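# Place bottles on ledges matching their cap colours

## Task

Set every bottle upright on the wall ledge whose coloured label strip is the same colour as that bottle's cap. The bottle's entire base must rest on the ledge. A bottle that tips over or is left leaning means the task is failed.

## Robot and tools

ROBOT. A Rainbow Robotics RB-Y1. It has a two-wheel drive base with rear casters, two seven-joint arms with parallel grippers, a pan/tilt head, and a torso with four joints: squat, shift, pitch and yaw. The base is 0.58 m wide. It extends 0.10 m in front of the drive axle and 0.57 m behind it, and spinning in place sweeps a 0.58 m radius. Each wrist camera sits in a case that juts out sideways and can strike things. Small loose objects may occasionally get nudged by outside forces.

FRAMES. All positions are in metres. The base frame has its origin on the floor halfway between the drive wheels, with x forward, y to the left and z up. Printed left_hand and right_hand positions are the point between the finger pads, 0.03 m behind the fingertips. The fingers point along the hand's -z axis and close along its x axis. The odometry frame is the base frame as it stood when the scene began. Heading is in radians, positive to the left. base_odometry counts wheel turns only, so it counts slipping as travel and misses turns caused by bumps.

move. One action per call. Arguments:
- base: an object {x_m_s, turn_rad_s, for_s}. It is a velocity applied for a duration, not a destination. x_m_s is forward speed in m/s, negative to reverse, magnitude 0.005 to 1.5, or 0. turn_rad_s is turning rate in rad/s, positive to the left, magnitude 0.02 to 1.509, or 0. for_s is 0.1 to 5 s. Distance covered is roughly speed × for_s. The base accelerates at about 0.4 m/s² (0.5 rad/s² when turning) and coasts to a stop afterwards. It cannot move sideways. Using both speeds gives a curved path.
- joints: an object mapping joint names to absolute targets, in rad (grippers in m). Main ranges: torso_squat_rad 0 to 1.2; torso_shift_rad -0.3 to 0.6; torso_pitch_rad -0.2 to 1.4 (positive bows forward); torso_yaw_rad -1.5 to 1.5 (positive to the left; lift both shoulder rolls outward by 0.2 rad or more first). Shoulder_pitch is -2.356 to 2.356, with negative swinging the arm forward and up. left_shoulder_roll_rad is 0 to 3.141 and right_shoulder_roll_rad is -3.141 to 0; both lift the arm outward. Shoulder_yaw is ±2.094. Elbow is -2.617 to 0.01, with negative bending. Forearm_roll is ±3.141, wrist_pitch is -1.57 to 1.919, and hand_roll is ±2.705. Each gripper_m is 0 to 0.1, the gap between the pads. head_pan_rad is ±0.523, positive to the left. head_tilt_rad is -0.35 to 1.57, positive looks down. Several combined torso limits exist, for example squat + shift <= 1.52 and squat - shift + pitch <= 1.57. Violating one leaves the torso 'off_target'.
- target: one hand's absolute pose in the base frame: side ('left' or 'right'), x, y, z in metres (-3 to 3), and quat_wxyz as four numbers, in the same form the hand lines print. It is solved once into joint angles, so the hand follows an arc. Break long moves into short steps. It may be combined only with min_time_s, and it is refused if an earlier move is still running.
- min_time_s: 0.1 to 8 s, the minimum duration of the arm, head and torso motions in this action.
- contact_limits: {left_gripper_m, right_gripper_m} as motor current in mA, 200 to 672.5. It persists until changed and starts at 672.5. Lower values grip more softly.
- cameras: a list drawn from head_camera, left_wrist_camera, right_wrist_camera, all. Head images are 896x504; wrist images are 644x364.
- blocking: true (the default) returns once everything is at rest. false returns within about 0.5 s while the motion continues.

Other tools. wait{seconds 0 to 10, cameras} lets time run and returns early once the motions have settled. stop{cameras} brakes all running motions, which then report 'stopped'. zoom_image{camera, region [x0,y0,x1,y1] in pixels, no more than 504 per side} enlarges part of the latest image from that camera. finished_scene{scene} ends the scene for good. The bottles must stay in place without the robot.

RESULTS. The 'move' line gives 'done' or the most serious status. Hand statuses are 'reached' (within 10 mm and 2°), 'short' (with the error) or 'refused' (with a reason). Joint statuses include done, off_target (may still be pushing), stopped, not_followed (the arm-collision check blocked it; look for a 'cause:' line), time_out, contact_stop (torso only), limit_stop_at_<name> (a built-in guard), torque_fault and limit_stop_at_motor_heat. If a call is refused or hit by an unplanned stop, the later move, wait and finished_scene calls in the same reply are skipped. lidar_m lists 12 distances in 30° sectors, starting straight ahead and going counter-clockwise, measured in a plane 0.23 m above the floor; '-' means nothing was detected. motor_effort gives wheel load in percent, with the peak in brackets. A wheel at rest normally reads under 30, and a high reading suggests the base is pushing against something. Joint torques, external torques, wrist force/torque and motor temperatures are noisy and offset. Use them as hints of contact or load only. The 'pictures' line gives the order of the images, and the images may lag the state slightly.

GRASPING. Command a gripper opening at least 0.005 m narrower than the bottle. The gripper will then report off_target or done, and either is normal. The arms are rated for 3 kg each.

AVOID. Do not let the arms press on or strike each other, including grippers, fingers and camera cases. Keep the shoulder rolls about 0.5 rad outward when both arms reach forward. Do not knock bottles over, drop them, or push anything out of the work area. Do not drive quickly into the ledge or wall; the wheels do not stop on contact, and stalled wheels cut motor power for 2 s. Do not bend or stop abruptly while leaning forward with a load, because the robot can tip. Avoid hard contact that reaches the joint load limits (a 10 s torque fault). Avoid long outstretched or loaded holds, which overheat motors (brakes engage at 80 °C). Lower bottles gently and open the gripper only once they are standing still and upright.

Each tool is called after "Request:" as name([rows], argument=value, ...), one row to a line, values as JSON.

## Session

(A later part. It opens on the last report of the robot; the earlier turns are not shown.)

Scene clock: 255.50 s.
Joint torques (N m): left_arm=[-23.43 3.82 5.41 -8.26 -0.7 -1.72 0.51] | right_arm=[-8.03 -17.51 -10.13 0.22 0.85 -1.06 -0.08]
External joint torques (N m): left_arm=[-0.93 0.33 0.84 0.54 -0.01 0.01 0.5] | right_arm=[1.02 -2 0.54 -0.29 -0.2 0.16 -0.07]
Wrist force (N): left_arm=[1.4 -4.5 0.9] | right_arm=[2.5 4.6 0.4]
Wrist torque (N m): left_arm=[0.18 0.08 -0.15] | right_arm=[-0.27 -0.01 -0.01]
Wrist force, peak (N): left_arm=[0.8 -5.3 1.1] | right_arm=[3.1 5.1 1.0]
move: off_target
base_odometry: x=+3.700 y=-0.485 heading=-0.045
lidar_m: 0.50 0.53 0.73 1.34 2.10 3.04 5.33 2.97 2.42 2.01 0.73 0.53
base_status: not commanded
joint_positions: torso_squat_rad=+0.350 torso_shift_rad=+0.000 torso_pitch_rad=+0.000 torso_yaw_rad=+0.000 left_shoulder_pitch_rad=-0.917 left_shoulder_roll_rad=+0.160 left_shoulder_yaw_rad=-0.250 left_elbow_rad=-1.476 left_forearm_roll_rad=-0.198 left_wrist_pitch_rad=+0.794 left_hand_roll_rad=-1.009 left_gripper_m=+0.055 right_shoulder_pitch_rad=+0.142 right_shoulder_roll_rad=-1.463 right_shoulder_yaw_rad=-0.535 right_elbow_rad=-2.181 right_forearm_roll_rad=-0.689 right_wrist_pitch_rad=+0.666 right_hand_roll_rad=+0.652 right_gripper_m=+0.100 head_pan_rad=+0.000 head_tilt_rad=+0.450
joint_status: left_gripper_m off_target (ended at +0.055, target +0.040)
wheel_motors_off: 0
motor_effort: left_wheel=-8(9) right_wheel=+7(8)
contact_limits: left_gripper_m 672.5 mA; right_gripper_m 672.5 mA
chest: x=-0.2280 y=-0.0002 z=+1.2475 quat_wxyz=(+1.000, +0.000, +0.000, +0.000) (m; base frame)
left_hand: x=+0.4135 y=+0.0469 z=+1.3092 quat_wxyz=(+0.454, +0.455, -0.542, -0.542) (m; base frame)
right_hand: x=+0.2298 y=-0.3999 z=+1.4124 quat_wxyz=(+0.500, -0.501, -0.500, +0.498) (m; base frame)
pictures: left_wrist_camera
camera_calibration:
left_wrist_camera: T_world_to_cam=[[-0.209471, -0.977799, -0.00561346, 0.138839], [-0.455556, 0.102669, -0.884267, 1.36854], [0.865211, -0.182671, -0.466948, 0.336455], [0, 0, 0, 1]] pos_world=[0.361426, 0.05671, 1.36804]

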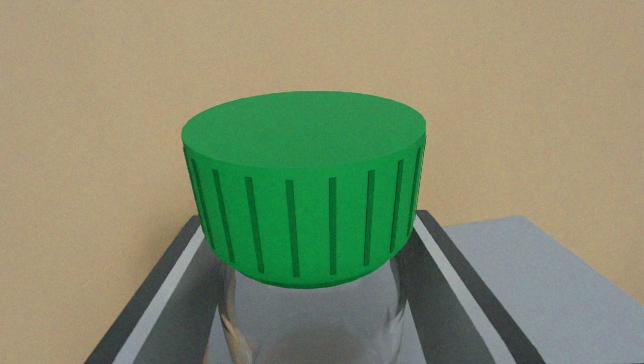

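Request:
move(target={"side":"left","x":0.412,"y":0.0475,"z":1.333,"quat_wxyz":[0.45452,0.45452,-0.54168,-0.54168]}, min_time_s=0.6)

Request:
move(target={"side":"left","x":0.408,"y":0.048,"z":1.357,"quat_wxyz":[0.45452,0.45452,-0.54168,-0.54168]}, min_time_s=0.6)

Request:
move(target={"side":"left","x":0.365,"y":0.057,"z":1.36,"quat_wxyz":[0.45452,0.45452,-0.54168,-0.54168]}, min_time_s=0.7, cameras=["left_wrist_camera"])

Request:
move(target={"side":"left","x":0.315,"y":0.07,"z":1.36,"quat_wxyz":[0.45452,0.45452,-0.54168,-0.54168]}, min_time_s=0.7)

Request:
move(target={"side":"left","x":0.25,"y":0.12,"z":1.35,"quat_wxyz":[0.45452,0.45452,-0.54168,-0.54168]}, min_time_s=0.9, cameras=["left_wrist_camera"])

Scene clock: 257.43 s.
Joint torques (N m): left_arm=[-25.05 5.84 6.56 -9.74 -0.81 -1.87 0.09] | right_arm=[-7.55 -17.37 -9.88 0.38 0.95 -0.99 -0.12]
External joint torques (N m): left_arm=[-2.39 1.88 1.82 -1.3 -0.11 -0.13 0.08] | right_arm=[1.49 -1.86 0.79 -0.13 -0.09 0.23 -0.11]
Wrist force (N): left_arm=[0.8 -6.7 0.9] | right_arm=[3.2 4.8 -0.2]
Wrist torque (N m): left_arm=[0.17 0.10 -0.03] | right_arm=[-0.30 0.09 -0.04]
Wrist force, peak (N): left_arm=[1.0 -6.9 0.8] | right_arm=[3.9 5.3 0.6]
move: done
base_odometry: x=+3.700 y=-0.485 heading=-0.045
lidar_m: 0.50 0.53 0.72 1.34 2.10 3.03 5.33 2.97 2.42 2.00 0.73 0.53
base_status: not commanded
joint_positions: torso_squat_rad=+0.350 torso_shift_rad=+0.000 torso_pitch_rad=+0.000 torso_yaw_rad=+0.000 left_shoulder_pitch_rad=-0.964 left_shoulder_roll_rad=+0.174 left_shoulder_yaw_rad=-0.239 left_elbow_rad=-1.492 left_forearm_roll_rad=-0.161 left_wrist_pitch_rad=+0.848 left_hand_roll_rad=-1.028 left_gripper_m=+0.055 right_shoulder_pitch_rad=+0.142 right_shoulder_roll_rad=-1.463 right_shoulder_yaw_rad=-0.535 right_elbow_rad=-2.181 right_forearm_roll_rad=-0.689 right_wrist_pitch_rad=+0.666 right_hand_roll_rad=+0.652 right_gripper_m=+0.100 head_pan_rad=+0.000 head_tilt_rad=+0.450
joint_status: all done
wheel_motors_off: 0
motor_effort: left_wheel=-9(9) right_wheel=+8(8)
contact_limits: left_gripper_m 672.5 mA; right_gripper_m 672.5 mA
chest: x=-0.2280 y=-0.0002 z=+1.2475 quat_wxyz=(+1.000, +0.000, +0.000, +0.000) (m; base frame)
left_hand: x=+0.4112 y=+0.0469 z=+1.3325 quat_wxyz=(+0.454, +0.455, -0.542, -0.541) (m; base frame)
left_hand_status: reached (checked arc, planned for 0.6 s): 1 mm and 0.1 deg off.
right_hand: x=+0.2298 y=-0.3999 z=+1.4124 quat_wxyz=(+0.500, -0.501, -0.500, +0.498) (m; base frame)
pictures: none

Scene clock: 258.37 s.
Joint torques (N m): left_arm=[-25.14 6.41 6.24 -9.47 -0.76 -1.94 -0.03] | right_arm=[-8.17 -17.29 -9.57 0.53 0.77 -1.02 -0.02]
External joint torques (N m): left_arm=[-2.38 1.99 1.37 -1.44 -0.03 -0.18 -0.05] | right_arm=[0.88 -1.79 1.1 0.02 -0.27 0.2 -0.01]
Wrist force (N): left_arm=[1.0 -6.6 1.0] | right_arm=[2.5 4.5 0.4]
Wrist torque (N m): left_arm=[0.15 0.13 -0.01] | right_arm=[-0.21 0.00 -0.01]
Wrist force, peak (N): left_arm=[1.1 -7.0 0.9] | right_arm=[3.3 5.2 0.7]
move: done
base_odometry: x=+3.700 y=-0.485 heading=-0.045
lidar_m: 0.51 0.52 0.73 1.34 2.11 3.05 5.33 2.97 2.42 2.01 0.73 0.53
base_status: not commanded
joint_positions: torso_squat_rad=+0.350 torso_shift_rad=+0.000 torso_pitch_rad=+0.000 torso_yaw_rad=+0.000 left_shoulder_pitch_rad=-1.012 left_shoulder_roll_rad=+0.188 left_shoulder_yaw_rad=-0.226 left_elbow_rad=-1.510 left_forearm_roll_rad=-0.124 left_wrist_pitch_rad=+0.906 left_hand_roll_rad=-1.048 left_gripper_m=+0.055 right_shoulder_pitch_rad=+0.142 right_shoulder_roll_rad=-1.463 right_shoulder_yaw_rad=-0.535 right_elbow_rad=-2.181 right_forearm_roll_rad=-0.689 right_wrist_pitch_rad=+0.666 right_hand_roll_rad=+0.652 right_gripper_m=+0.100 head_pan_rad=+0.000 head_tilt_rad=+0.450
joint_status: all done
wheel_motors_off: 0
motor_effort: left_wheel=-9(9) right_wheel=+7(9)
contact_limits: left_gripper_m 672.5 mA; right_gripper_m 672.5 mA
chest: x=-0.2280 y=-0.0002 z=+1.2475 quat_wxyz=(+1.000, +0.000, +0.000, +0.000) (m; base frame)
left_hand: x=+0.4074 y=+0.0473 z=+1.3565 quat_wxyz=(+0.454, +0.455, -0.543, -0.541) (m; base frame)
left_hand_status: reached (checked arc, planned for 0.6 s): 1 mm and 0.2 deg off.
right_hand: x=+0.2298 y=-0.3999 z=+1.4124 quat_wxyz=(+0.500, -0.501, -0.500, +0.498) (m; base frame)
pictures: none

Scene clock: 259.47 s.
Joint torques (N m): left_arm=[-22.88 4.96 3.7 -8.56 -0.98 -2.28 0.05] | right_arm=[-8.2 -17.61 -9.22 0.57 0.73 -1.06 0.01]
External joint torques (N m): left_arm=[-1.91 1.5 -1.18 -1.36 -0.2 -0.49 0.04] | right_arm=[0.84 -2.1 1.45 0.07 -0.32 0.16 0.02]
Wrist force (N): left_arm=[0.8 -6.4 1.1] | right_arm=[2.5 4.5 0.3]
Wrist torque (N m): left_arm=[0.14 0.10 -0.02] | right_arm=[-0.26 0.00 0.01]
Wrist force, peak (N): left_arm=[1.4 -8.0 1.3] | right_arm=[3.4 5.0 0.7]
move: done
base_odometry: x=+3.700 y=-0.485 heading=-0.045
lidar_m: 0.51 0.52 0.72 1.33 2.11 3.04 5.33 2.97 2.42 2.00 0.72 0.53
base_status: not commanded
joint_positions: torso_squat_rad=+0.350 torso_shift_rad=+0.000 torso_pitch_rad=+0.000 torso_yaw_rad=+0.000 left_shoulder_pitch_rad=-0.915 left_shoulder_roll_rad=+0.200 left_shoulder_yaw_rad=-0.232 left_elbow_rad=-1.758 left_forearm_roll_rad=-0.115 left_wrist_pitch_rad=+1.060 left_hand_roll_rad=-1.080 left_gripper_m=+0.055 right_shoulder_pitch_rad=+0.142 right_shoulder_roll_rad=-1.463 right_shoulder_yaw_rad=-0.535 right_elbow_rad=-2.181 right_forearm_roll_rad=-0.689 right_wrist_pitch_rad=+0.666 right_hand_roll_rad=+0.652 right_gripper_m=+0.100 head_pan_rad=+0.000 head_tilt_rad=+0.450
joint_status: all done
wheel_motors_off: 0
motor_effort: left_wheel=-8(9) right_wheel=+6(9)
contact_limits: left_gripper_m 672.5 mA; right_gripper_m 672.5 mA
chest: x=-0.2280 y=-0.0002 z=+1.2475 quat_wxyz=(+1.000, +0.000, +0.000, +0.000) (m; base frame)
left_hand: x=+0.3651 y=+0.0571 z=+1.3600 quat_wxyz=(+0.455, +0.454, -0.542, -0.542) (m; base frame)
left_hand_status: reached (checked arc, planned for 0.7 s): 0 mm and 0.0 deg off.
right_hand: x=+0.2298 y=-0.3999 z=+1.4124 quat_wxyz=(+0.500, -0.501, -0.500, +0.498) (m; base frame)
pictures: left_wrist_camera
camera_calibration:
left_wrist_camera: T_world_to_cam=[[-0.208833, -0.97794, -0.004688, 0.137375], [-0.456274, 0.101672, -0.884012, 1.39035], [0.864987, -0.182472, -0.467441, 0.404568], [0, 0, 0, 1]] pos_world=[0.313122, 0.0668071, 1.41884]

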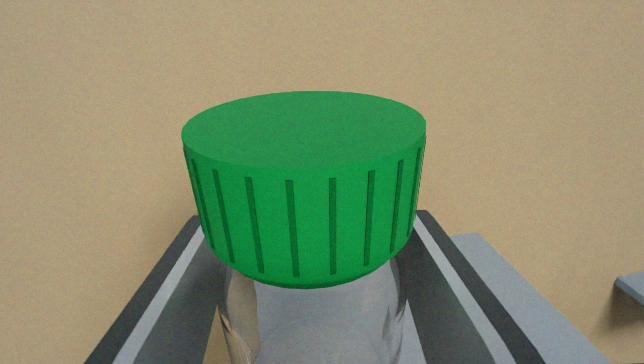

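Scene clock: 260.50 s.
Joint torques (N m): left_arm=[-20.16 4.37 2.71 -7.45 -1.02 -2.34 0.14] | right_arm=[-7.79 -17.35 -9.1 0.24 1.08 -1.11 -0.11]
External joint torques (N m): left_arm=[-1.33 1.8 -1.94 -1.25 -0.21 -0.52 0.13] | right_arm=[1.25 -1.84 1.57 -0.26 0.04 0.11 -0.1]
Wrist force (N): left_arm=[0.9 -6.4 1.2] | right_arm=[3.5 5.2 0.3]
Wrist torque (N m): left_arm=[0.12 0.11 -0.04] | right_arm=[-0.32 0.10 -0.03]
Wrist force, peak (N): left_arm=[0.3 -7.6 1.3] | right_arm=[3.1 5.7 1.3]
move: done
base_odometry: x=+3.700 y=-0.485 heading=-0.045
lidar_m: 0.50 0.53 0.72 1.33 2.10 3.04 5.33 2.97 2.41 2.00 0.72 0.53
base_status: not commanded
joint_positions: torso_squat_rad=+0.350 torso_shift_rad=+0.000 torso_pitch_rad=+0.000 torso_yaw_rad=+0.000 left_shoulder_pitch_rad=-0.810 left_shoulder_roll_rad=+0.212 left_shoulder_yaw_rad=-0.243 left_elbow_rad=-2.019 left_forearm_roll_rad=-0.114 left_wrist_pitch_rad=+1.215 left_hand_roll_rad=-1.109 left_gripper_m=+0.055 right_shoulder_pitch_rad=+0.142 right_shoulder_roll_rad=-1.463 right_shoulder_yaw_rad=-0.535 right_elbow_rad=-2.181 right_forearm_roll_rad=-0.689 right_wrist_pitch_rad=+0.666 right_hand_roll_rad=+0.652 right_gripper_m=+0.100 head_pan_rad=+0.000 head_tilt_rad=+0.450
joint_status: all done
wheel_motors_off: 0
motor_effort: left_wheel=-9(9) right_wheel=+7(8)
contact_limits: left_gripper_m 672.5 mA; right_gripper_m 672.5 mA
chest: x=-0.2280 y=-0.0002 z=+1.2475 quat_wxyz=(+1.000, +0.000, +0.000, +0.000) (m; base frame)
left_hand: x=+0.3151 y=+0.0701 z=+1.3600 quat_wxyz=(+0.455, +0.454, -0.542, -0.542) (m; base frame)
left_hand_status: reached (checked arc, planned for 0.7 s): 0 mm and 0.0 deg off.
right_hand: x=+0.2298 y=-0.3999 z=+1.4124 quat_wxyz=(+0.500, -0.501, -0.500, +0.498) (m; base frame)
pictures: none

Scene clock: 261.93 s.
Joint torques (N m): left_arm=[-17.36 4.34 5.67 -5.85 -0.92 -2.29 0.09] | right_arm=[-7.98 -17.42 -9.82 0.27 0.77 -1.13 -0.04]
External joint torques (N m): left_arm=[-1.76 1.52 1.51 -0.96 -0.15 -0.42 0.07] | right_arm=[1.06 -1.91 0.85 -0.24 -0.27 0.09 -0.03]
Wrist force (N): left_arm=[0.7 -6.4 1.3] | right_arm=[3.2 3.6 0.7]
Wrist torque (N m): left_arm=[0.13 0.08 -0.02] | right_arm=[-0.16 0.03 -0.01]
Wrist force, peak (N): left_arm=[0.0 -7.3 1.3] | right_arm=[2.7 5.6 0.4]
move: done
base_odometry: x=+3.700 y=-0.485 heading=-0.045
lidar_m: 0.51 0.53 0.72 1.34 2.11 3.04 5.33 2.97 2.42 2.00 0.73 0.53
base_status: not commanded
joint_positions: torso_squat_rad=+0.350 torso_shift_rad=+0.000 torso_pitch_rad=+0.000 torso_yaw_rad=+0.000 left_shoulder_pitch_rad=-0.620 left_shoulder_roll_rad=+0.294 left_shoulder_yaw_rad=-0.184 left_elbow_rad=-2.367 left_forearm_roll_rad=-0.021 left_wrist_pitch_rad=+1.358 left_hand_roll_rad=-1.160 left_gripper_m=+0.055 right_shoulder_pitch_rad=+0.142 right_shoulder_roll_rad=-1.463 right_shoulder_yaw_rad=-0.535 right_elbow_rad=-2.181 right_forearm_roll_rad=-0.689 right_wrist_pitch_rad=+0.666 right_hand_roll_rad=+0.652 right_gripper_m=+0.100 head_pan_rad=+0.000 head_tilt_rad=+0.450
joint_status: all done
wheel_motors_off: 0
motor_effort: left_wheel=-9(9) right_wheel=+7(8)
contact_limits: left_gripper_m 672.5 mA; right_gripper_m 672.5 mA
chest: x=-0.2280 y=-0.0002 z=+1.2475 quat_wxyz=(+1.000, +0.000, +0.000, +0.000) (m; base frame)
left_hand: x=+0.2501 y=+0.1198 z=+1.3499 quat_wxyz=(+0.455, +0.454, -0.542, -0.542) (m; base frame)
left_hand_status: reached (checked arc, planned for 0.9 s): 0 mm and 0.0 deg off.
right_hand: x=+0.2298 y=-0.3999 z=+1.4124 quat_wxyz=(+0.500, -0.501, -0.500, +0.498) (m; base frame)
pictures: left_wrist_camera
camera_calibration:
left_wrist_camera: T_world_to_cam=[[-0.209202, -0.977859, -0.0051532, 0.175349], [-0.456333, 0.102285, -0.883911, 1.32236], [0.864867, -0.182564, -0.467627, 0.51106], [0, 0, 0, 1]] pos_world=[0.198122, 0.129509, 1.40874]

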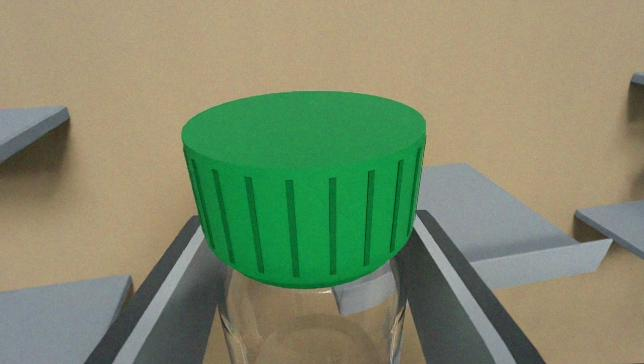

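Request:
move(target={"side":"left","x":0.22,"y":0.28,"z":1.28,"quat_wxyz":[0.5,0.5,-0.5,-0.5]}, min_time_s=1.2)

Request:
move(target={"side":"left","x":0.25,"y":0.385,"z":1.243,"quat_wxyz":[0.5,0.5,-0.5,-0.5]}, min_time_s=1.0, cameras=["left_wrist_camera", "head_camera"])

Scene clock: 265.17 s.
Joint torques (N m): left_arm=[-11.73 8.3 6 -7.63 -0.84 -2.16 0.48] | right_arm=[-7.96 -17.11 -9.79 0.54 0.89 -1.08 0.19]
External joint torques (N m): left_arm=[-1.26 1.25 1.02 -1.25 -0.16 -0.31 0.47] | right_arm=[1.08 -1.6 0.88 0.03 -0.15 0.14 0.2]
Wrist force (N): left_arm=[0.8 -6.5 1.3] | right_arm=[3.1 4.3 0.7]
Wrist torque (N m): left_arm=[0.14 0.09 -0.16] | right_arm=[-0.23 0.04 0.00]
Wrist force, peak (N): left_arm=[0.4 -7.6 0.6] | right_arm=[3.2 5.2 0.8]
move: done
base_odometry: x=+3.700 y=-0.485 heading=-0.045
lidar_m: 0.50 0.52 0.72 1.34 2.11 3.04 5.33 2.96 2.41 2.01 0.73 0.53
base_status: not commanded
joint_positions: torso_squat_rad=+0.350 torso_shift_rad=+0.000 torso_pitch_rad=+0.000 torso_yaw_rad=+0.000 left_shoulder_pitch_rad=-0.100 left_shoulder_roll_rad=+0.526 left_shoulder_yaw_rad=+0.112 left_elbow_rad=-2.491 left_forearm_roll_rad=+0.144 left_wrist_pitch_rad=+1.030 left_hand_roll_rad=-1.129 left_gripper_m=+0.055 right_shoulder_pitch_rad=+0.142 right_shoulder_roll_rad=-1.463 right_shoulder_yaw_rad=-0.535 right_elbow_rad=-2.181 right_forearm_roll_rad=-0.689 right_wrist_pitch_rad=+0.666 right_hand_roll_rad=+0.652 right_gripper_m=+0.100 head_pan_rad=+0.000 head_tilt_rad=+0.450
joint_status: all done
wheel_motors_off: 0
motor_effort: left_wheel=-9(9) right_wheel=+6(8)
contact_limits: left_gripper_m 672.5 mA; right_gripper_m 672.5 mA
chest: x=-0.2280 y=-0.0002 z=+1.2475 quat_wxyz=(+1.000, +0.000, +0.000, +0.000) (m; base frame)
left_hand: x=+0.2194 y=+0.2802 z=+1.2802 quat_wxyz=(+0.503, +0.501, -0.498, -0.498) (m; base frame)
left_hand_status: reached (checked arc, planned for 1.2 s): 1 mm and 0.5 deg off.
right_hand: x=+0.2298 y=-0.3999 z=+1.4124 quat_wxyz=(+0.500, -0.501, -0.500, +0.498) (m; base frame)
pictures: none

Scene clock: 266.50 s.
Joint torques (N m): left_arm=[-11.48 13.58 8.91 -7.38 -0.63 -2.16 0.12] | right_arm=[-7.81 -17.31 -9.56 0.51 0.92 -1.26 -0.07]
External joint torques (N m): left_arm=[-1.3 1.67 1.02 -0.39 -0.35 -0.25 0.11] | right_arm=[1.23 -1.8 1.11 0.01 -0.12 -0.03 -0.07]
Wrist force (N): left_arm=[0.8 -6.6 1.2] | right_arm=[3.1 4.9 0.7]
Wrist torque (N m): left_arm=[0.18 0.10 -0.01] | right_arm=[-0.28 0.06 -0.05]
Wrist force, peak (N): left_arm=[0.8 -7.0 0.7] | right_arm=[3.2 5.2 0.9]
move: done
base_odometry: x=+3.700 y=-0.485 heading=-0.045
lidar_m: 0.50 0.53 0.72 1.34 2.11 3.04 5.34 2.97 2.42 2.01 0.73 0.52
base_status: not commanded
joint_positions: torso_squat_rad=+0.350 torso_shift_rad=+0.000 torso_pitch_rad=+0.000 torso_yaw_rad=+0.000 left_shoulder_pitch_rad=+0.047 left_shoulder_roll_rad=+0.738 left_shoulder_yaw_rad=+0.267 left_elbow_rad=-2.145 left_forearm_roll_rad=+0.467 left_wrist_pitch_rad=+0.580 left_hand_roll_rad=-1.219 left_gripper_m=+0.055 right_shoulder_pitch_rad=+0.142 right_shoulder_roll_rad=-1.463 right_shoulder_yaw_rad=-0.535 right_elbow_rad=-2.181 right_forearm_roll_rad=-0.689 right_wrist_pitch_rad=+0.666 right_hand_roll_rad=+0.652 right_gripper_m=+0.100 head_pan_rad=+0.000 head_tilt_rad=+0.450
joint_status: all done
wheel_motors_off: 0
motor_effort: left_wheel=-9(9) right_wheel=+7(9)
contact_limits: left_gripper_m 672.5 mA; right_gripper_m 672.5 mA
chest: x=-0.2280 y=-0.0002 z=+1.2475 quat_wxyz=(+1.000, +0.000, +0.000, +0.000) (m; base frame)
left_hand: x=+0.2500 y=+0.3849 z=+1.2429 quat_wxyz=(+0.500, +0.500, -0.500, -0.500) (m; base frame)
left_hand_status: reached (checked arc, planned for 1.0 s): 0 mm and 0.0 deg off.
right_hand: x=+0.2298 y=-0.3999 z=+1.4124 quat_wxyz=(+0.500, -0.501, -0.500, +0.498) (m; base frame)
pictures: head_camera, left_wrist_camera
camera_calibration:
head_camera: T_world_to_cam=[[-0.0253527, -0.999327, 0.0265027, -0.0391064], [-0.401707, -0.0140926, -0.91566, 1.30114], [0.915417, -0.0338608, -0.401079, 0.712254], [0, 0, 0, 1]] pos_world=[-0.130323, 0.00337393, 1.47811]
left_wrist_camera: T_world_to_cam=[[-0.0357093, -0.99935, -0.00489052, 0.398652], [-0.467098, 0.0210164, -0.883956, 1.23466], [0.883484, -0.0292811, -0.467545, 0.445746], [0, 0, 0, 1]] pos_world=[0.197134, 0.385497, 1.30174]

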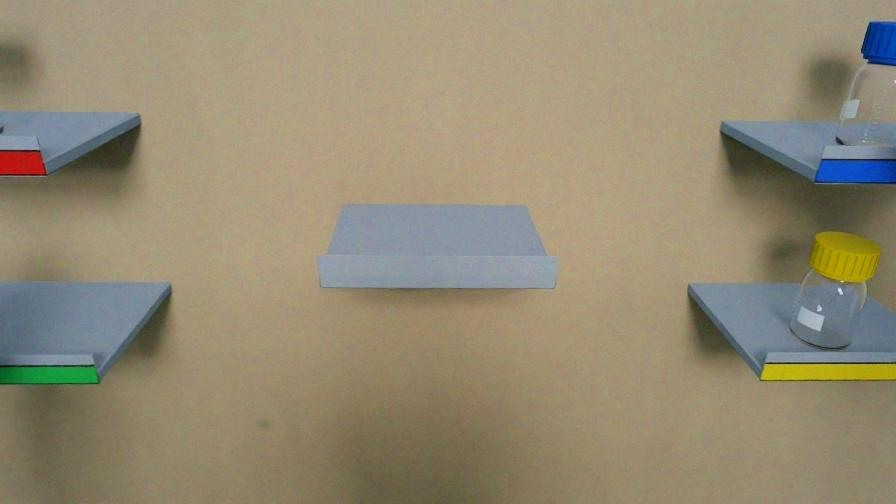

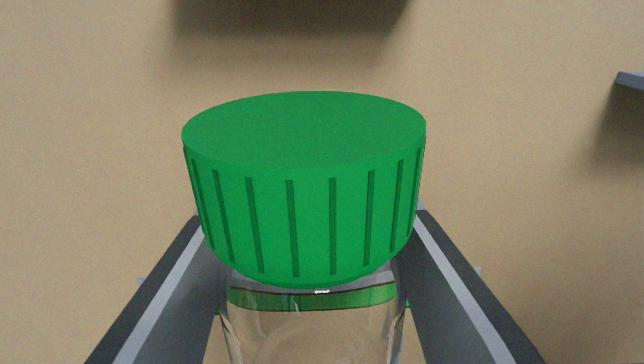

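Request:
move(target={"side":"left","x":0.295,"y":0.385,"z":1.243,"quat_wxyz":[0.5,0.5,-0.5,-0.5]}, min_time_s=0.7)

Request:
move(target={"side":"left","x":0.335,"y":0.385,"z":1.242,"quat_wxyz":[0.5,0.5,-0.5,-0.5]}, min_time_s=0.7)

Request:
move(target={"side":"left","x":0.368,"y":0.385,"z":1.241,"quat_wxyz":[0.5,0.5,-0.5,-0.5]}, min_time_s=0.6)

Request:
move(target={"side":"left","x":0.372,"y":0.385,"z":1.222,"quat_wxyz":[0.5,0.5,-0.5,-0.5]}, min_time_s=0.6, cameras=["left_wrist_camera"])

Request:
move(target={"side":"left","x":0.383,"y":0.385,"z":1.2145,"quat_wxyz":[0.5,0.5,-0.5,-0.5]}, min_time_s=0.6)

Request:
move(target={"side":"left","x":0.383,"y":0.385,"z":1.211,"quat_wxyz":[0.5,0.5,-0.5,-0.5]}, min_time_s=0.5)

Scene clock: 268.27 s.
Joint torques (N m): left_arm=[-14.52 13.97 6.78 -7.42 -0.59 -2.42 0.03] | right_arm=[-8.07 -17.85 -9.35 0.48 0.92 -1.11 0.01]
External joint torques (N m): left_arm=[-1.61 1.48 -1.22 -0.07 -0.34 -0.49 0.02] | right_arm=[0.97 -2.34 1.32 -0.03 -0.12 0.11 0.02]
Wrist force (N): left_arm=[0.7 -6.3 1.2] | right_arm=[2.8 4.5 1.7]
Wrist torque (N m): left_arm=[0.12 0.09 -0.03] | right_arm=[-0.26 0.00 -0.01]
Wrist force, peak (N): left_arm=[1.0 -6.9 1.7] | right_arm=[3.5 5.1 0.9]
move: done
base_odometry: x=+3.700 y=-0.485 heading=-0.045
lidar_m: 0.50 0.53 0.72 1.34 2.11 3.04 5.33 2.97 2.42 2.01 0.73 0.53
base_status: not commanded
joint_positions: torso_squat_rad=+0.350 torso_shift_rad=+0.000 torso_pitch_rad=+0.000 torso_yaw_rad=+0.000 left_shoulder_pitch_rad=-0.118 left_shoulder_roll_rad=+0.739 left_shoulder_yaw_rad=+0.189 left_elbow_rad=-1.972 left_forearm_roll_rad=+0.448 left_wrist_pitch_rad=+0.559 left_hand_roll_rad=-1.242 left_gripper_m=+0.055 right_shoulder_pitch_rad=+0.142 right_shoulder_roll_rad=-1.463 right_shoulder_yaw_rad=-0.535 right_elbow_rad=-2.181 right_forearm_roll_rad=-0.689 right_wrist_pitch_rad=+0.666 right_hand_roll_rad=+0.652 right_gripper_m=+0.100 head_pan_rad=+0.000 head_tilt_rad=+0.450
joint_status: all done
wheel_motors_off: 0
motor_effort: left_wheel=-8(9) right_wheel=+8(8)
contact_limits: left_gripper_m 672.5 mA; right_gripper_m 672.5 mA
chest: x=-0.2280 y=-0.0002 z=+1.2475 quat_wxyz=(+1.000, +0.000, +0.000, +0.000) (m; base frame)
left_hand: x=+0.2943 y=+0.3850 z=+1.2432 quat_wxyz=(+0.500, +0.500, -0.500, -0.500) (m; base frame)
left_hand_status: reached (checked arc, planned for 0.7 s): 1 mm and 0.0 deg off.
right_hand: x=+0.2298 y=-0.3999 z=+1.4124 quat_wxyz=(+0.500, -0.501, -0.500, +0.498) (m; base frame)
pictures: none

Scene clock: 269.30 s.
Joint torques (N m): left_arm=[-16.61 13.5 6.66 -7.82 -0.37 -2.43 0.15] | right_arm=[-7.61 -17.37 -9.72 0.51 0.8 -1.14 -0.02]
External joint torques (N m): left_arm=[-1.3 0.59 -1.32 -0.11 -0.17 -0.48 0.14] | right_arm=[1.43 -1.86 0.95 0 -0.24 0.08 -0.01]
Wrist force (N): left_arm=[0.7 -6.7 1.3] | right_arm=[3.0 4.4 0.6]
Wrist torque (N m): left_arm=[0.17 0.09 -0.03] | right_arm=[-0.24 0.01 -0.01]
Wrist force, peak (N): left_arm=[1.4 -6.9 1.0] | right_arm=[2.7 5.5 0.7]
move: done
base_odometry: x=+3.700 y=-0.485 heading=-0.045
lidar_m: 0.50 0.53 0.72 1.34 2.10 3.04 5.34 2.97 2.42 2.00 0.73 0.53
base_status: not commanded
joint_positions: torso_squat_rad=+0.350 torso_shift_rad=+0.000 torso_pitch_rad=+0.000 torso_yaw_rad=+0.000 left_shoulder_pitch_rad=-0.261 left_shoulder_roll_rad=+0.733 left_shoulder_yaw_rad=+0.122 left_elbow_rad=-1.796 left_forearm_roll_rad=+0.446 left_wrist_pitch_rad=+0.516 left_hand_roll_rad=-1.273 left_gripper_m=+0.055 right_shoulder_pitch_rad=+0.142 right_shoulder_roll_rad=-1.463 right_shoulder_yaw_rad=-0.535 right_elbow_rad=-2.181 right_forearm_roll_rad=-0.689 right_wrist_pitch_rad=+0.666 right_hand_roll_rad=+0.652 right_gripper_m=+0.100 head_pan_rad=+0.000 head_tilt_rad=+0.450
joint_status: all done
wheel_motors_off: 0
motor_effort: left_wheel=-9(9) right_wheel=+7(8)
contact_limits: left_gripper_m 672.5 mA; right_gripper_m 672.5 mA
chest: x=-0.2280 y=-0.0002 z=+1.2475 quat_wxyz=(+1.000, +0.000, +0.000, +0.000) (m; base frame)
left_hand: x=+0.3344 y=+0.3851 z=+1.2423 quat_wxyz=(+0.500, +0.500, -0.500, -0.500) (m; base frame)
left_hand_status: reached (checked arc, planned for 0.7 s): 1 mm and 0.1 deg off.
right_hand: x=+0.2298 y=-0.3999 z=+1.4124 quat_wxyz=(+0.500, -0.501, -0.500, +0.498) (m; base frame)
pictures: none

Scene clock: 270.23 s.
Joint torques (N m): left_arm=[-18.48 13.77 6.54 -8.04 -0.19 -2.43 0.07] | right_arm=[-7.94 -16.93 -9.56 0.6 0.78 -1.04 -0.07]
External joint torques (N m): left_arm=[-1.21 0.58 -1.32 -0.03 -0.05 -0.47 0.06] | right_arm=[1.1 -1.43 1.11 0.09 -0.26 0.18 -0.06]
Wrist force (N): left_arm=[0.8 -6.2 1.2] | right_arm=[2.6 4.9 1.0]
Wrist torque (N m): left_arm=[0.13 0.12 -0.02] | right_arm=[-0.24 -0.02 -0.04]
Wrist force, peak (N): left_arm=[0.5 -7.2 1.0] | right_arm=[3.5 5.4 0.7]
move: done
base_odometry: x=+3.700 y=-0.485 heading=-0.045
lidar_m: 0.50 0.53 0.73 1.34 2.11 3.04 5.34 2.96 2.42 2.00 0.72 0.52
base_status: not commanded
joint_positions: torso_squat_rad=+0.350 torso_shift_rad=+0.000 torso_pitch_rad=+0.000 torso_yaw_rad=+0.000 left_shoulder_pitch_rad=-0.380 left_shoulder_roll_rad=+0.727 left_shoulder_yaw_rad=+0.068 left_elbow_rad=-1.633 left_forearm_roll_rad=+0.459 left_wrist_pitch_rad=+0.464 left_hand_roll_rad=-1.308 left_gripper_m=+0.055 right_shoulder_pitch_rad=+0.142 right_shoulder_roll_rad=-1.463 right_shoulder_yaw_rad=-0.535 right_elbow_rad=-2.181 right_forearm_roll_rad=-0.689 right_wrist_pitch_rad=+0.666 right_hand_roll_rad=+0.652 right_gripper_m=+0.100 head_pan_rad=+0.000 head_tilt_rad=+0.450
joint_status: all done
wheel_motors_off: 0
motor_effort: left_wheel=-9(9) right_wheel=+7(8)
contact_limits: left_gripper_m 672.5 mA; right_gripper_m 672.5 mA
chest: x=-0.2280 y=-0.0002 z=+1.2475 quat_wxyz=(+1.000, +0.000, +0.000, +0.000) (m; base frame)
left_hand: x=+0.3675 y=+0.3852 z=+1.2413 quat_wxyz=(+0.500, +0.500, -0.500, -0.500) (m; base frame)
left_hand_status: reached (checked arc, planned for 0.6 s): 1 mm and 0.1 deg off.
right_hand: x=+0.2298 y=-0.3999 z=+1.4124 quat_wxyz=(+0.500, -0.501, -0.500, +0.498) (m; base frame)
pictures: none

Scene clock: 271.17 s.
Joint torques (N m): left_arm=[-18.43 13.54 6.52 -8.42 -0.45 -2.56 0.04] | right_arm=[-7.6 -17.23 -9.62 0.47 0.81 -1.08 -0.09]
External joint torques (N m): left_arm=[-1.03 0.47 -1.22 -0.13 -0.36 -0.59 0.03] | right_arm=[1.44 -1.72 1.06 -0.04 -0.23 0.14 -0.08]
Wrist force (N): left_arm=[1.0 -6.5 1.1] | right_arm=[3.2 4.5 0.3]
Wrist torque (N m): left_arm=[0.14 0.10 -0.05] | right_arm=[-0.25 0.04 -0.04]
Wrist force, peak (N): left_arm=[1.1 -6.9 1.0] | right_arm=[4.0 4.8 0.0]
move: done
base_odometry: x=+3.700 y=-0.485 heading=-0.045
lidar_m: 0.51 0.52 0.72 1.34 2.11 3.04 5.33 2.96 2.42 2.00 0.73 0.53
base_status: not commanded
joint_positions: torso_squat_rad=+0.350 torso_shift_rad=+0.000 torso_pitch_rad=+0.000 torso_yaw_rad=+0.000 left_shoulder_pitch_rad=-0.374 left_shoulder_roll_rad=+0.706 left_shoulder_yaw_rad=+0.048 left_elbow_rad=-1.583 left_forearm_roll_rad=+0.453 left_wrist_pitch_rad=+0.404 left_hand_roll_rad=-1.325 left_gripper_m=+0.055 right_shoulder_pitch_rad=+0.142 right_shoulder_roll_rad=-1.463 right_shoulder_yaw_rad=-0.535 right_elbow_rad=-2.181 right_forearm_roll_rad=-0.689 right_wrist_pitch_rad=+0.666 right_hand_roll_rad=+0.652 right_gripper_m=+0.100 head_pan_rad=+0.000 head_tilt_rad=+0.450
joint_status: all done
wheel_motors_off: 0
motor_effort: left_wheel=-9(9) right_wheel=+7(8)
contact_limits: left_gripper_m 672.5 mA; right_gripper_m 672.5 mA
chest: x=-0.2280 y=-0.0002 z=+1.2475 quat_wxyz=(+1.000, +0.000, +0.000, +0.000) (m; base frame)
left_hand: x=+0.3720 y=+0.3852 z=+1.2223 quat_wxyz=(+0.500, +0.500, -0.500, -0.500) (m; base frame)
left_hand_status: reached (checked arc, planned for 0.6 s): 0 mm and 0.0 deg off.
right_hand: x=+0.2298 y=-0.3999 z=+1.4124 quat_wxyz=(+0.500, -0.501, -0.500, +0.498) (m; base frame)
pictures: left_wrist_camera
camera_calibration:
left_wrist_camera: T_world_to_cam=[[-0.0356218, -0.999352, -0.00518416, 0.403454], [-0.466501, 0.0212156, -0.884266, 1.27343], [0.883803, -0.0290808, -0.466954, 0.327439], [0, 0, 0, 1]] pos_world=[0.319037, 0.385698, 1.28104]

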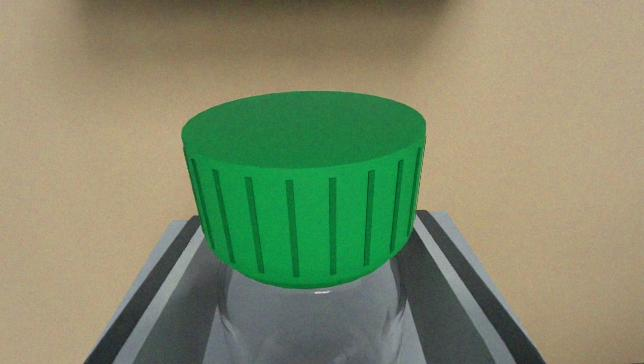

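Scene clock: 272.13 s.
Joint torques (N m): left_arm=[-17.61 12.86 4.87 -7.03 -0.03 -1.44 0.11] | right_arm=[-7.9 -16.87 -9.6 0.58 0.86 -1.12 -0.13]
External joint torques (N m): left_arm=[0.39 -0.25 -2.75 1.39 0.03 0.49 0.1] | right_arm=[1.14 -1.36 1.07 0.08 -0.18 0.11 -0.12]
Wrist force (N): left_arm=[1.1 -2.7 2.2] | right_arm=[2.8 5.4 0.5]
Wrist torque (N m): left_arm=[0.25 0.12 -0.08] | right_arm=[-0.37 0.04 -0.02]
Wrist force, peak (N): left_arm=[2.2 3.4 5.7] | right_arm=[2.8 5.4 0.5]
move: done
base_odometry: x=+3.700 y=-0.485 heading=-0.045
lidar_m: 0.50 0.52 0.73 1.34 2.11 3.04 5.34 2.97 2.41 2.01 0.73 0.53
base_status: not commanded
joint_positions: torso_squat_rad=+0.350 torso_shift_rad=+0.000 torso_pitch_rad=+0.000 torso_yaw_rad=+0.000 left_shoulder_pitch_rad=-0.408 left_shoulder_roll_rad=+0.699 left_shoulder_yaw_rad=+0.024 left_elbow_rad=-1.512 left_forearm_roll_rad=+0.459 left_wrist_pitch_rad=+0.362 left_hand_roll_rad=-1.340 left_gripper_m=+0.055 right_shoulder_pitch_rad=+0.142 right_shoulder_roll_rad=-1.463 right_shoulder_yaw_rad=-0.535 right_elbow_rad=-2.181 right_forearm_roll_rad=-0.689 right_wrist_pitch_rad=+0.666 right_hand_roll_rad=+0.652 right_gripper_m=+0.100 head_pan_rad=+0.000 head_tilt_rad=+0.450
joint_status: all done
wheel_motors_off: 0
motor_effort: left_wheel=-8(9) right_wheel=+7(8)
contact_limits: left_gripper_m 672.5 mA; right_gripper_m 672.5 mA
chest: x=-0.2281 y=-0.0002 z=+1.2475 quat_wxyz=(+1.000, +0.000, +0.000, +0.000) (m; base frame)
left_hand: x=+0.3829 y=+0.3852 z=+1.2154 quat_wxyz=(+0.500, +0.501, -0.500, -0.500) (m; base frame)
left_hand_status: reached (checked arc, planned for 0.6 s): 1 mm and 0.1 deg off.
right_hand: x=+0.2297 y=-0.3999 z=+1.4124 quat_wxyz=(+0.500, -0.501, -0.500, +0.498) (m; base frame)
pictures: none

Scene clock: 272.97 s.
Joint torques (N m): left_arm=[-11.92 9.52 0.9 -3.35 0.09 0.54 0.16] | right_arm=[-8.41 -17.81 -9.31 0.27 0.8 -0.94 -0.04]
External joint torques (N m): left_arm=[6.08 -3.58 -6.72 5.1 0.15 2.52 0.15] | right_arm=[0.63 -2.3 1.36 -0.23 -0.24 0.28 -0.03]
Wrist force (N): left_arm=[-0.1 6.4 5.3] | right_arm=[2.7 4.4 0.5]
Wrist torque (N m): left_arm=[0.39 0.22 -0.25] | right_arm=[-0.18 -0.01 -0.02]
Wrist force, peak (N): left_arm=[0.3 6.9 5.4] | right_arm=[3.3 4.9 1.1]
move: done
base_odometry: x=+3.700 y=-0.485 heading=-0.045
lidar_m: 0.50 0.53 0.73 1.34 2.10 3.04 5.33 2.97 2.42 2.01 0.73 0.53
base_status: not commanded
joint_positions: torso_squat_rad=+0.350 torso_shift_rad=+0.000 torso_pitch_rad=+0.000 torso_yaw_rad=+0.000 left_shoulder_pitch_rad=-0.406 left_shoulder_roll_rad=+0.696 left_shoulder_yaw_rad=+0.022 left_elbow_rad=-1.507 left_forearm_roll_rad=+0.458 left_wrist_pitch_rad=+0.352 left_hand_roll_rad=-1.342 left_gripper_m=+0.055 right_shoulder_pitch_rad=+0.142 right_shoulder_roll_rad=-1.463 right_shoulder_yaw_rad=-0.535 right_elbow_rad=-2.181 right_forearm_roll_rad=-0.689 right_wrist_pitch_rad=+0.666 right_hand_roll_rad=+0.652 right_gripper_m=+0.100 head_pan_rad=+0.000 head_tilt_rad=+0.450
joint_status: all done
wheel_motors_off: 0
motor_effort: left_wheel=-8(9) right_wheel=+7(8)
contact_limits: left_gripper_m 672.5 mA; right_gripper_m 672.5 mA
chest: x=-0.2282 y=-0.0002 z=+1.2475 quat_wxyz=(+1.000, +0.000, +0.000, +0.000) (m; base frame)
left_hand: x=+0.3830 y=+0.3852 z=+1.2137 quat_wxyz=(+0.499, +0.501, -0.501, -0.499) (m; base frame)
left_hand_status: reached (checked arc, planned for 0.5 s): 3 mm and 0.3 deg off.
right_hand: x=+0.2296 y=-0.4000 z=+1.4125 quat_wxyz=(+0.500, -0.501, -0.500, +0.498) (m; base frame)
pictures: none

Request:
move(target={"side":"left","x":0.383,"y":0.385,"z":1.2145,"quat_wxyz":[0.5,0.5,-0.5,-0.5]}, min_time_s=0.5)

Request:
move(joints={"left_gripper_m": 0.1})

Request:
move(target={"side":"left","x":0.33,"y":0.385,"z":1.218,"quat_wxyz":[0.5,0.5,-0.5,-0.5]}, min_time_s=0.7)

Request:
move(target={"side":"left","x":0.24,"y":0.385,"z":1.222,"quat_wxyz":[0.5,0.5,-0.5,-0.5]}, min_time_s=0.9, cameras=["all"])

Scene clock: 274.80 s.
Joint torques (N m): left_arm=[-16.17 12.82 6.35 -6.75 -0.03 -0.83 0.31] | right_arm=[-8.07 -17.5 -9.36 0.05 0.85 -1.05 -0.04]
External joint torques (N m): left_arm=[1.84 -0.27 -1.27 1.7 0.03 1.16 0.29] | right_arm=[0.98 -1.99 1.31 -0.46 -0.2 0.17 -0.03]
Wrist force (N): left_arm=[-0.1 0.8 4.0] | right_arm=[2.8 4.4 0.7]
Wrist torque (N m): left_arm=[0.26 0.17 -0.16] | right_arm=[-0.24 0.05 -0.02]
Wrist force, peak (N): left_arm=[0.2 6.4 5.8] | right_arm=[3.3 5.3 1.0]
move: done
base_odometry: x=+3.700 y=-0.485 heading=-0.045
lidar_m: 0.50 0.53 0.71 1.34 2.11 3.04 5.33 2.97 2.41 2.01 0.73 0.53
base_status: not commanded
joint_positions: torso_squat_rad=+0.350 torso_shift_rad=+0.000 torso_pitch_rad=+0.000 torso_yaw_rad=+0.000 left_shoulder_pitch_rad=-0.407 left_shoulder_roll_rad=+0.696 left_shoulder_yaw_rad=+0.023 left_elbow_rad=-1.507 left_forearm_roll_rad=+0.458 left_wrist_pitch_rad=+0.351 left_hand_roll_rad=-1.342 left_gripper_m=+0.055 right_shoulder_pitch_rad=+0.142 right_shoulder_roll_rad=-1.463 right_shoulder_yaw_rad=-0.535 right_elbow_rad=-2.181 right_forearm_roll_rad=-0.689 right_wrist_pitch_rad=+0.666 right_hand_roll_rad=+0.652 right_gripper_m=+0.100 head_pan_rad=+0.000 head_tilt_rad=+0.450
joint_status: all done
wheel_motors_off: 0
motor_effort: left_wheel=-8(9) right_wheel=+7(8)
contact_limits: left_gripper_m 672.5 mA; right_gripper_m 672.5 mA
chest: x=-0.2282 y=-0.0002 z=+1.2475 quat_wxyz=(+1.000, +0.000, +0.000, +0.000) (m; base frame)
left_hand: x=+0.3831 y=+0.3851 z=+1.2148 quat_wxyz=(+0.498, +0.502, -0.501, -0.499) (m; base frame)
left_hand_status: reached (checked arc, planned for 0.5 s): 0 mm and 0.4 deg off.
right_hand: x=+0.2296 y=-0.4000 z=+1.4125 quat_wxyz=(+0.500, -0.501, -0.500, +0.498) (m; base frame)
pictures: none

Scene clock: 275.80 s.
Joint torques (N m): left_arm=[-17.7 13.42 6.39 -7.89 0.04 -1.77 0.15] | right_arm=[-7.9 -17.5 -9.83 0.34 0.95 -1.18 -0.06]
External joint torques (N m): left_arm=[0.3 0.32 -1.23 0.56 0.1 0.21 0.14] | right_arm=[1.14 -1.99 0.84 -0.16 -0.09 0.04 -0.05]
Wrist force (N): left_arm=[1.2 -5.1 1.0] | right_arm=[3.3 4.2 0.2]
Wrist torque (N m): left_arm=[0.21 0.13 -0.04] | right_arm=[-0.26 0.06 -0.02]
Wrist force, peak (N): left_arm=[1.1 -5.4 1.1] | right_arm=[2.9 5.5 0.3]
move: done
base_odometry: x=+3.700 y=-0.485 heading=-0.045
lidar_m: 0.50 0.53 0.72 1.34 2.11 3.04 5.34 2.97 2.41 2.00 0.73 0.53
base_status: not commanded
joint_positions: torso_squat_rad=+0.350 torso_shift_rad=+0.000 torso_pitch_rad=+0.000 torso_yaw_rad=+0.000 left_shoulder_pitch_rad=-0.407 left_shoulder_roll_rad=+0.696 left_shoulder_yaw_rad=+0.023 left_elbow_rad=-1.507 left_forearm_roll_rad=+0.458 left_wrist_pitch_rad=+0.351 left_hand_roll_rad=-1.342 left_gripper_m=+0.100 right_shoulder_pitch_rad=+0.142 right_shoulder_roll_rad=-1.463 right_shoulder_yaw_rad=-0.535 right_elbow_rad=-2.181 right_forearm_roll_rad=-0.689 right_wrist_pitch_rad=+0.666 right_hand_roll_rad=+0.652 right_gripper_m=+0.100 head_pan_rad=+0.000 head_tilt_rad=+0.450
joint_status: all done
wheel_motors_off: 0
motor_effort: left_wheel=-9(9) right_wheel=+7(8)
contact_limits: left_gripper_m 672.5 mA; right_gripper_m 672.5 mA
chest: x=-0.2281 y=-0.0002 z=+1.2475 quat_wxyz=(+1.000, +0.000, +0.000, +0.000) (m; base frame)
left_hand: x=+0.3831 y=+0.3852 z=+1.2143 quat_wxyz=(+0.498, +0.502, -0.501, -0.499) (m; base frame)
right_hand: x=+0.2297 y=-0.3999 z=+1.4124 quat_wxyz=(+0.500, -0.501, -0.500, +0.498) (m; base frame)
pictures: none

Scene clock: 276.83 s.
Joint torques (N m): left_arm=[-16.22 14.04 8.54 -8.63 -0.37 -2.01 0.42] | right_arm=[-8.03 -17.63 -10.25 0.48 0.94 -1.24 -0.14]
External joint torques (N m): left_arm=[-1.39 1.42 0.62 -0.57 -0.22 -0.06 0.41] | right_arm=[1.01 -2.12 0.42 -0.03 -0.1 -0.02 -0.14]
Wrist force (N): left_arm=[1.2 -5.0 1.0] | right_arm=[3.1 4.8 0.1]
Wrist torque (N m): left_arm=[0.19 0.14 -0.14] | right_arm=[-0.28 0.10 0.00]
Wrist force, peak (N): left_arm=[1.5 -5.7 1.6] | right_arm=[3.2 5.2 1.1]
move: done
base_odometry: x=+3.700 y=-0.485 heading=-0.045
lidar_m: 0.51 0.52 0.73 1.34 2.11 3.04 5.33 2.97 2.41 2.00 0.73 0.53
base_status: not commanded
joint_positions: torso_squat_rad=+0.350 torso_shift_rad=+0.000 torso_pitch_rad=+0.000 torso_yaw_rad=+0.000 left_shoulder_pitch_rad=-0.214 left_shoulder_roll_rad=+0.709 left_shoulder_yaw_rad=+0.107 left_elbow_rad=-1.782 left_forearm_roll_rad=+0.423 left_wrist_pitch_rad=+0.450 left_hand_roll_rad=-1.276 left_gripper_m=+0.100 right_shoulder_pitch_rad=+0.142 right_shoulder_roll_rad=-1.463 right_shoulder_yaw_rad=-0.535 right_elbow_rad=-2.181 right_forearm_roll_rad=-0.689 right_wrist_pitch_rad=+0.666 right_hand_roll_rad=+0.652 right_gripper_m=+0.100 head_pan_rad=+0.000 head_tilt_rad=+0.450
joint_status: all done
wheel_motors_off: 0
motor_effort: left_wheel=-9(9) right_wheel=+6(9)
contact_limits: left_gripper_m 672.5 mA; right_gripper_m 672.5 mA
chest: x=-0.2281 y=-0.0002 z=+1.2475 quat_wxyz=(+1.000, +0.000, +0.000, +0.000) (m; base frame)
left_hand: x=+0.3301 y=+0.3849 z=+1.2179 quat_wxyz=(+0.500, +0.500, -0.500, -0.500) (m; base frame)
left_hand_status: reached (checked arc, planned for 0.7 s): 0 mm and 0.0 deg off.
right_hand: x=+0.2297 y=-0.3999 z=+1.4124 quat_wxyz=(+0.500, -0.501, -0.500, +0.498) (m; base frame)
pictures: none

Scene clock: 278.13 s.
Joint torques (N m): left_arm=[-9.91 13.16 8.78 -7.77 -0.29 -1.89 0.51] | right_arm=[-8.07 -17.15 -9.68 0.33 0.93 -1.25 -0.04]
External joint torques (N m): left_arm=[-0.59 1.66 0.87 -0.44 -0.04 0.01 0.5] | right_arm=[0.97 -1.64 0.99 -0.18 -0.11 -0.03 -0.03]
Wrist force (N): left_arm=[0.9 -5.0 1.2] | right_arm=[2.6 4.6 0.4]
Wrist torque (N m): left_arm=[0.17 0.11 -0.14] | right_arm=[-0.21 -0.02 -0.02]
Wrist force, peak (N): left_arm=[0.5 -5.8 1.2] | right_arm=[3.0 5.4 0.8]
move: done
base_odometry: x=+3.700 y=-0.485 heading=-0.045
lidar_m: 0.50 0.53 0.73 1.34 2.11 3.04 5.33 2.96 2.42 2.00 0.73 0.53
base_status: not commanded
joint_positions: torso_squat_rad=+0.350 torso_shift_rad=+0.000 torso_pitch_rad=+0.000 torso_yaw_rad=+0.000 left_shoulder_pitch_rad=+0.116 left_shoulder_roll_rad=+0.723 left_shoulder_yaw_rad=+0.247 left_elbow_rad=-2.149 left_forearm_roll_rad=+0.429 left_wrist_pitch_rad=+0.507 left_hand_roll_rad=-1.203 left_gripper_m=+0.100 right_shoulder_pitch_rad=+0.142 right_shoulder_roll_rad=-1.463 right_shoulder_yaw_rad=-0.535 right_elbow_rad=-2.181 right_forearm_roll_rad=-0.689 right_wrist_pitch_rad=+0.666 right_hand_roll_rad=+0.652 right_gripper_m=+0.100 head_pan_rad=+0.000 head_tilt_rad=+0.450
joint_status: all done
wheel_motors_off: 0
motor_effort: left_wheel=-8(9) right_wheel=+8(8)
contact_limits: left_gripper_m 672.5 mA; right_gripper_m 672.5 mA
chest: x=-0.2281 y=-0.0002 z=+1.2475 quat_wxyz=(+1.000, +0.000, +0.000, +0.000) (m; base frame)
left_hand: x=+0.2404 y=+0.3849 z=+1.2220 quat_wxyz=(+0.500, +0.500, -0.500, -0.500) (m; base frame)
left_hand_status: reached (checked arc, planned for 0.9 s): 0 mm and 0.0 deg off.
right_hand: x=+0.2297 y=-0.3999 z=+1.4124 quat_wxyz=(+0.500, -0.501, -0.500, +0.498) (m; base frame)
pictures: head_camera, left_wrist_camera, right_wrist_camera
camera_calibration:
head_camera: T_world_to_cam=[[-0.0253536, -0.999327, 0.0265002, -0.0391028], [-0.401586, -0.0140945, -0.915713, 1.30124], [0.91547, -0.0338587, -0.400958, 0.712083], [0, 0, 0, 1]] pos_world=[-0.130324, 0.00337393, 1.47811]
left_wrist_camera: T_world_to_cam=[[-0.0361628, -0.999332, -0.00533731, 0.398759], [-0.466873, 0.0216164, -0.88406, 1.21157], [0.883584, -0.0294782, -0.467343, 0.44425], [0, 0, 0, 1]] pos_world=[0.187535, 0.385398, 1.28084]
right_wrist_camera: T_world_to_cam=[[-0.0198613, -0.998541, 0.0502186, -0.470561], [-0.493676, -0.0338837, -0.868986, 1.35428], [0.869419, -0.0420509, -0.492282, 0.550854], [0, 0, 0, 1]] pos_world=[0.180308, -0.400822, 1.47166]

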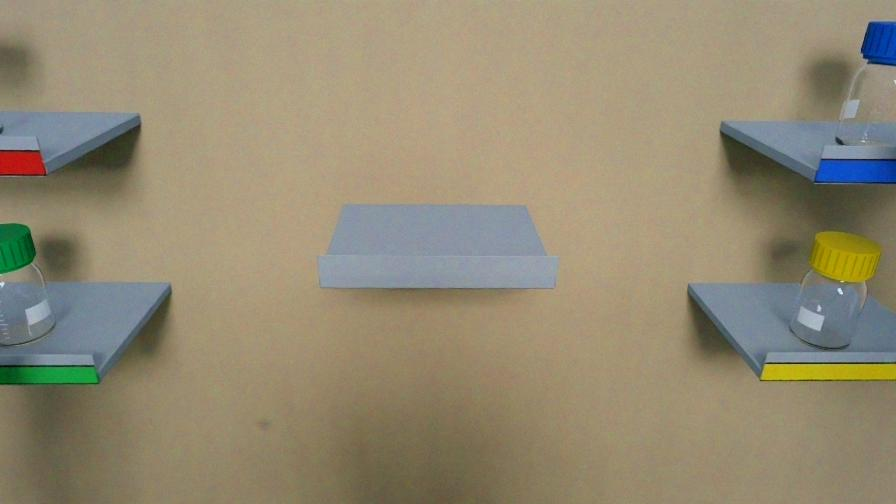

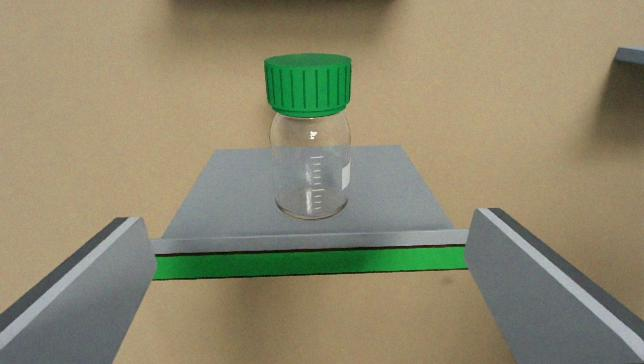

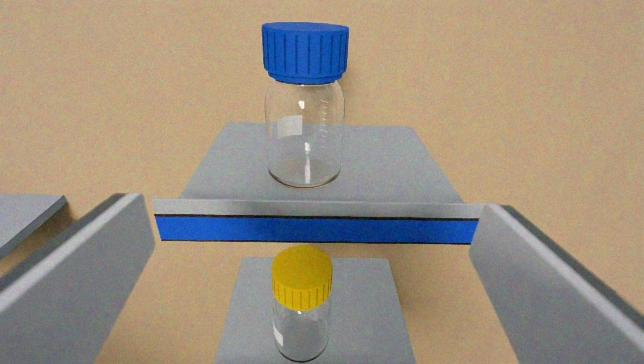

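Request:
finished_scene(scene=1)

The scene is finished: the task was done.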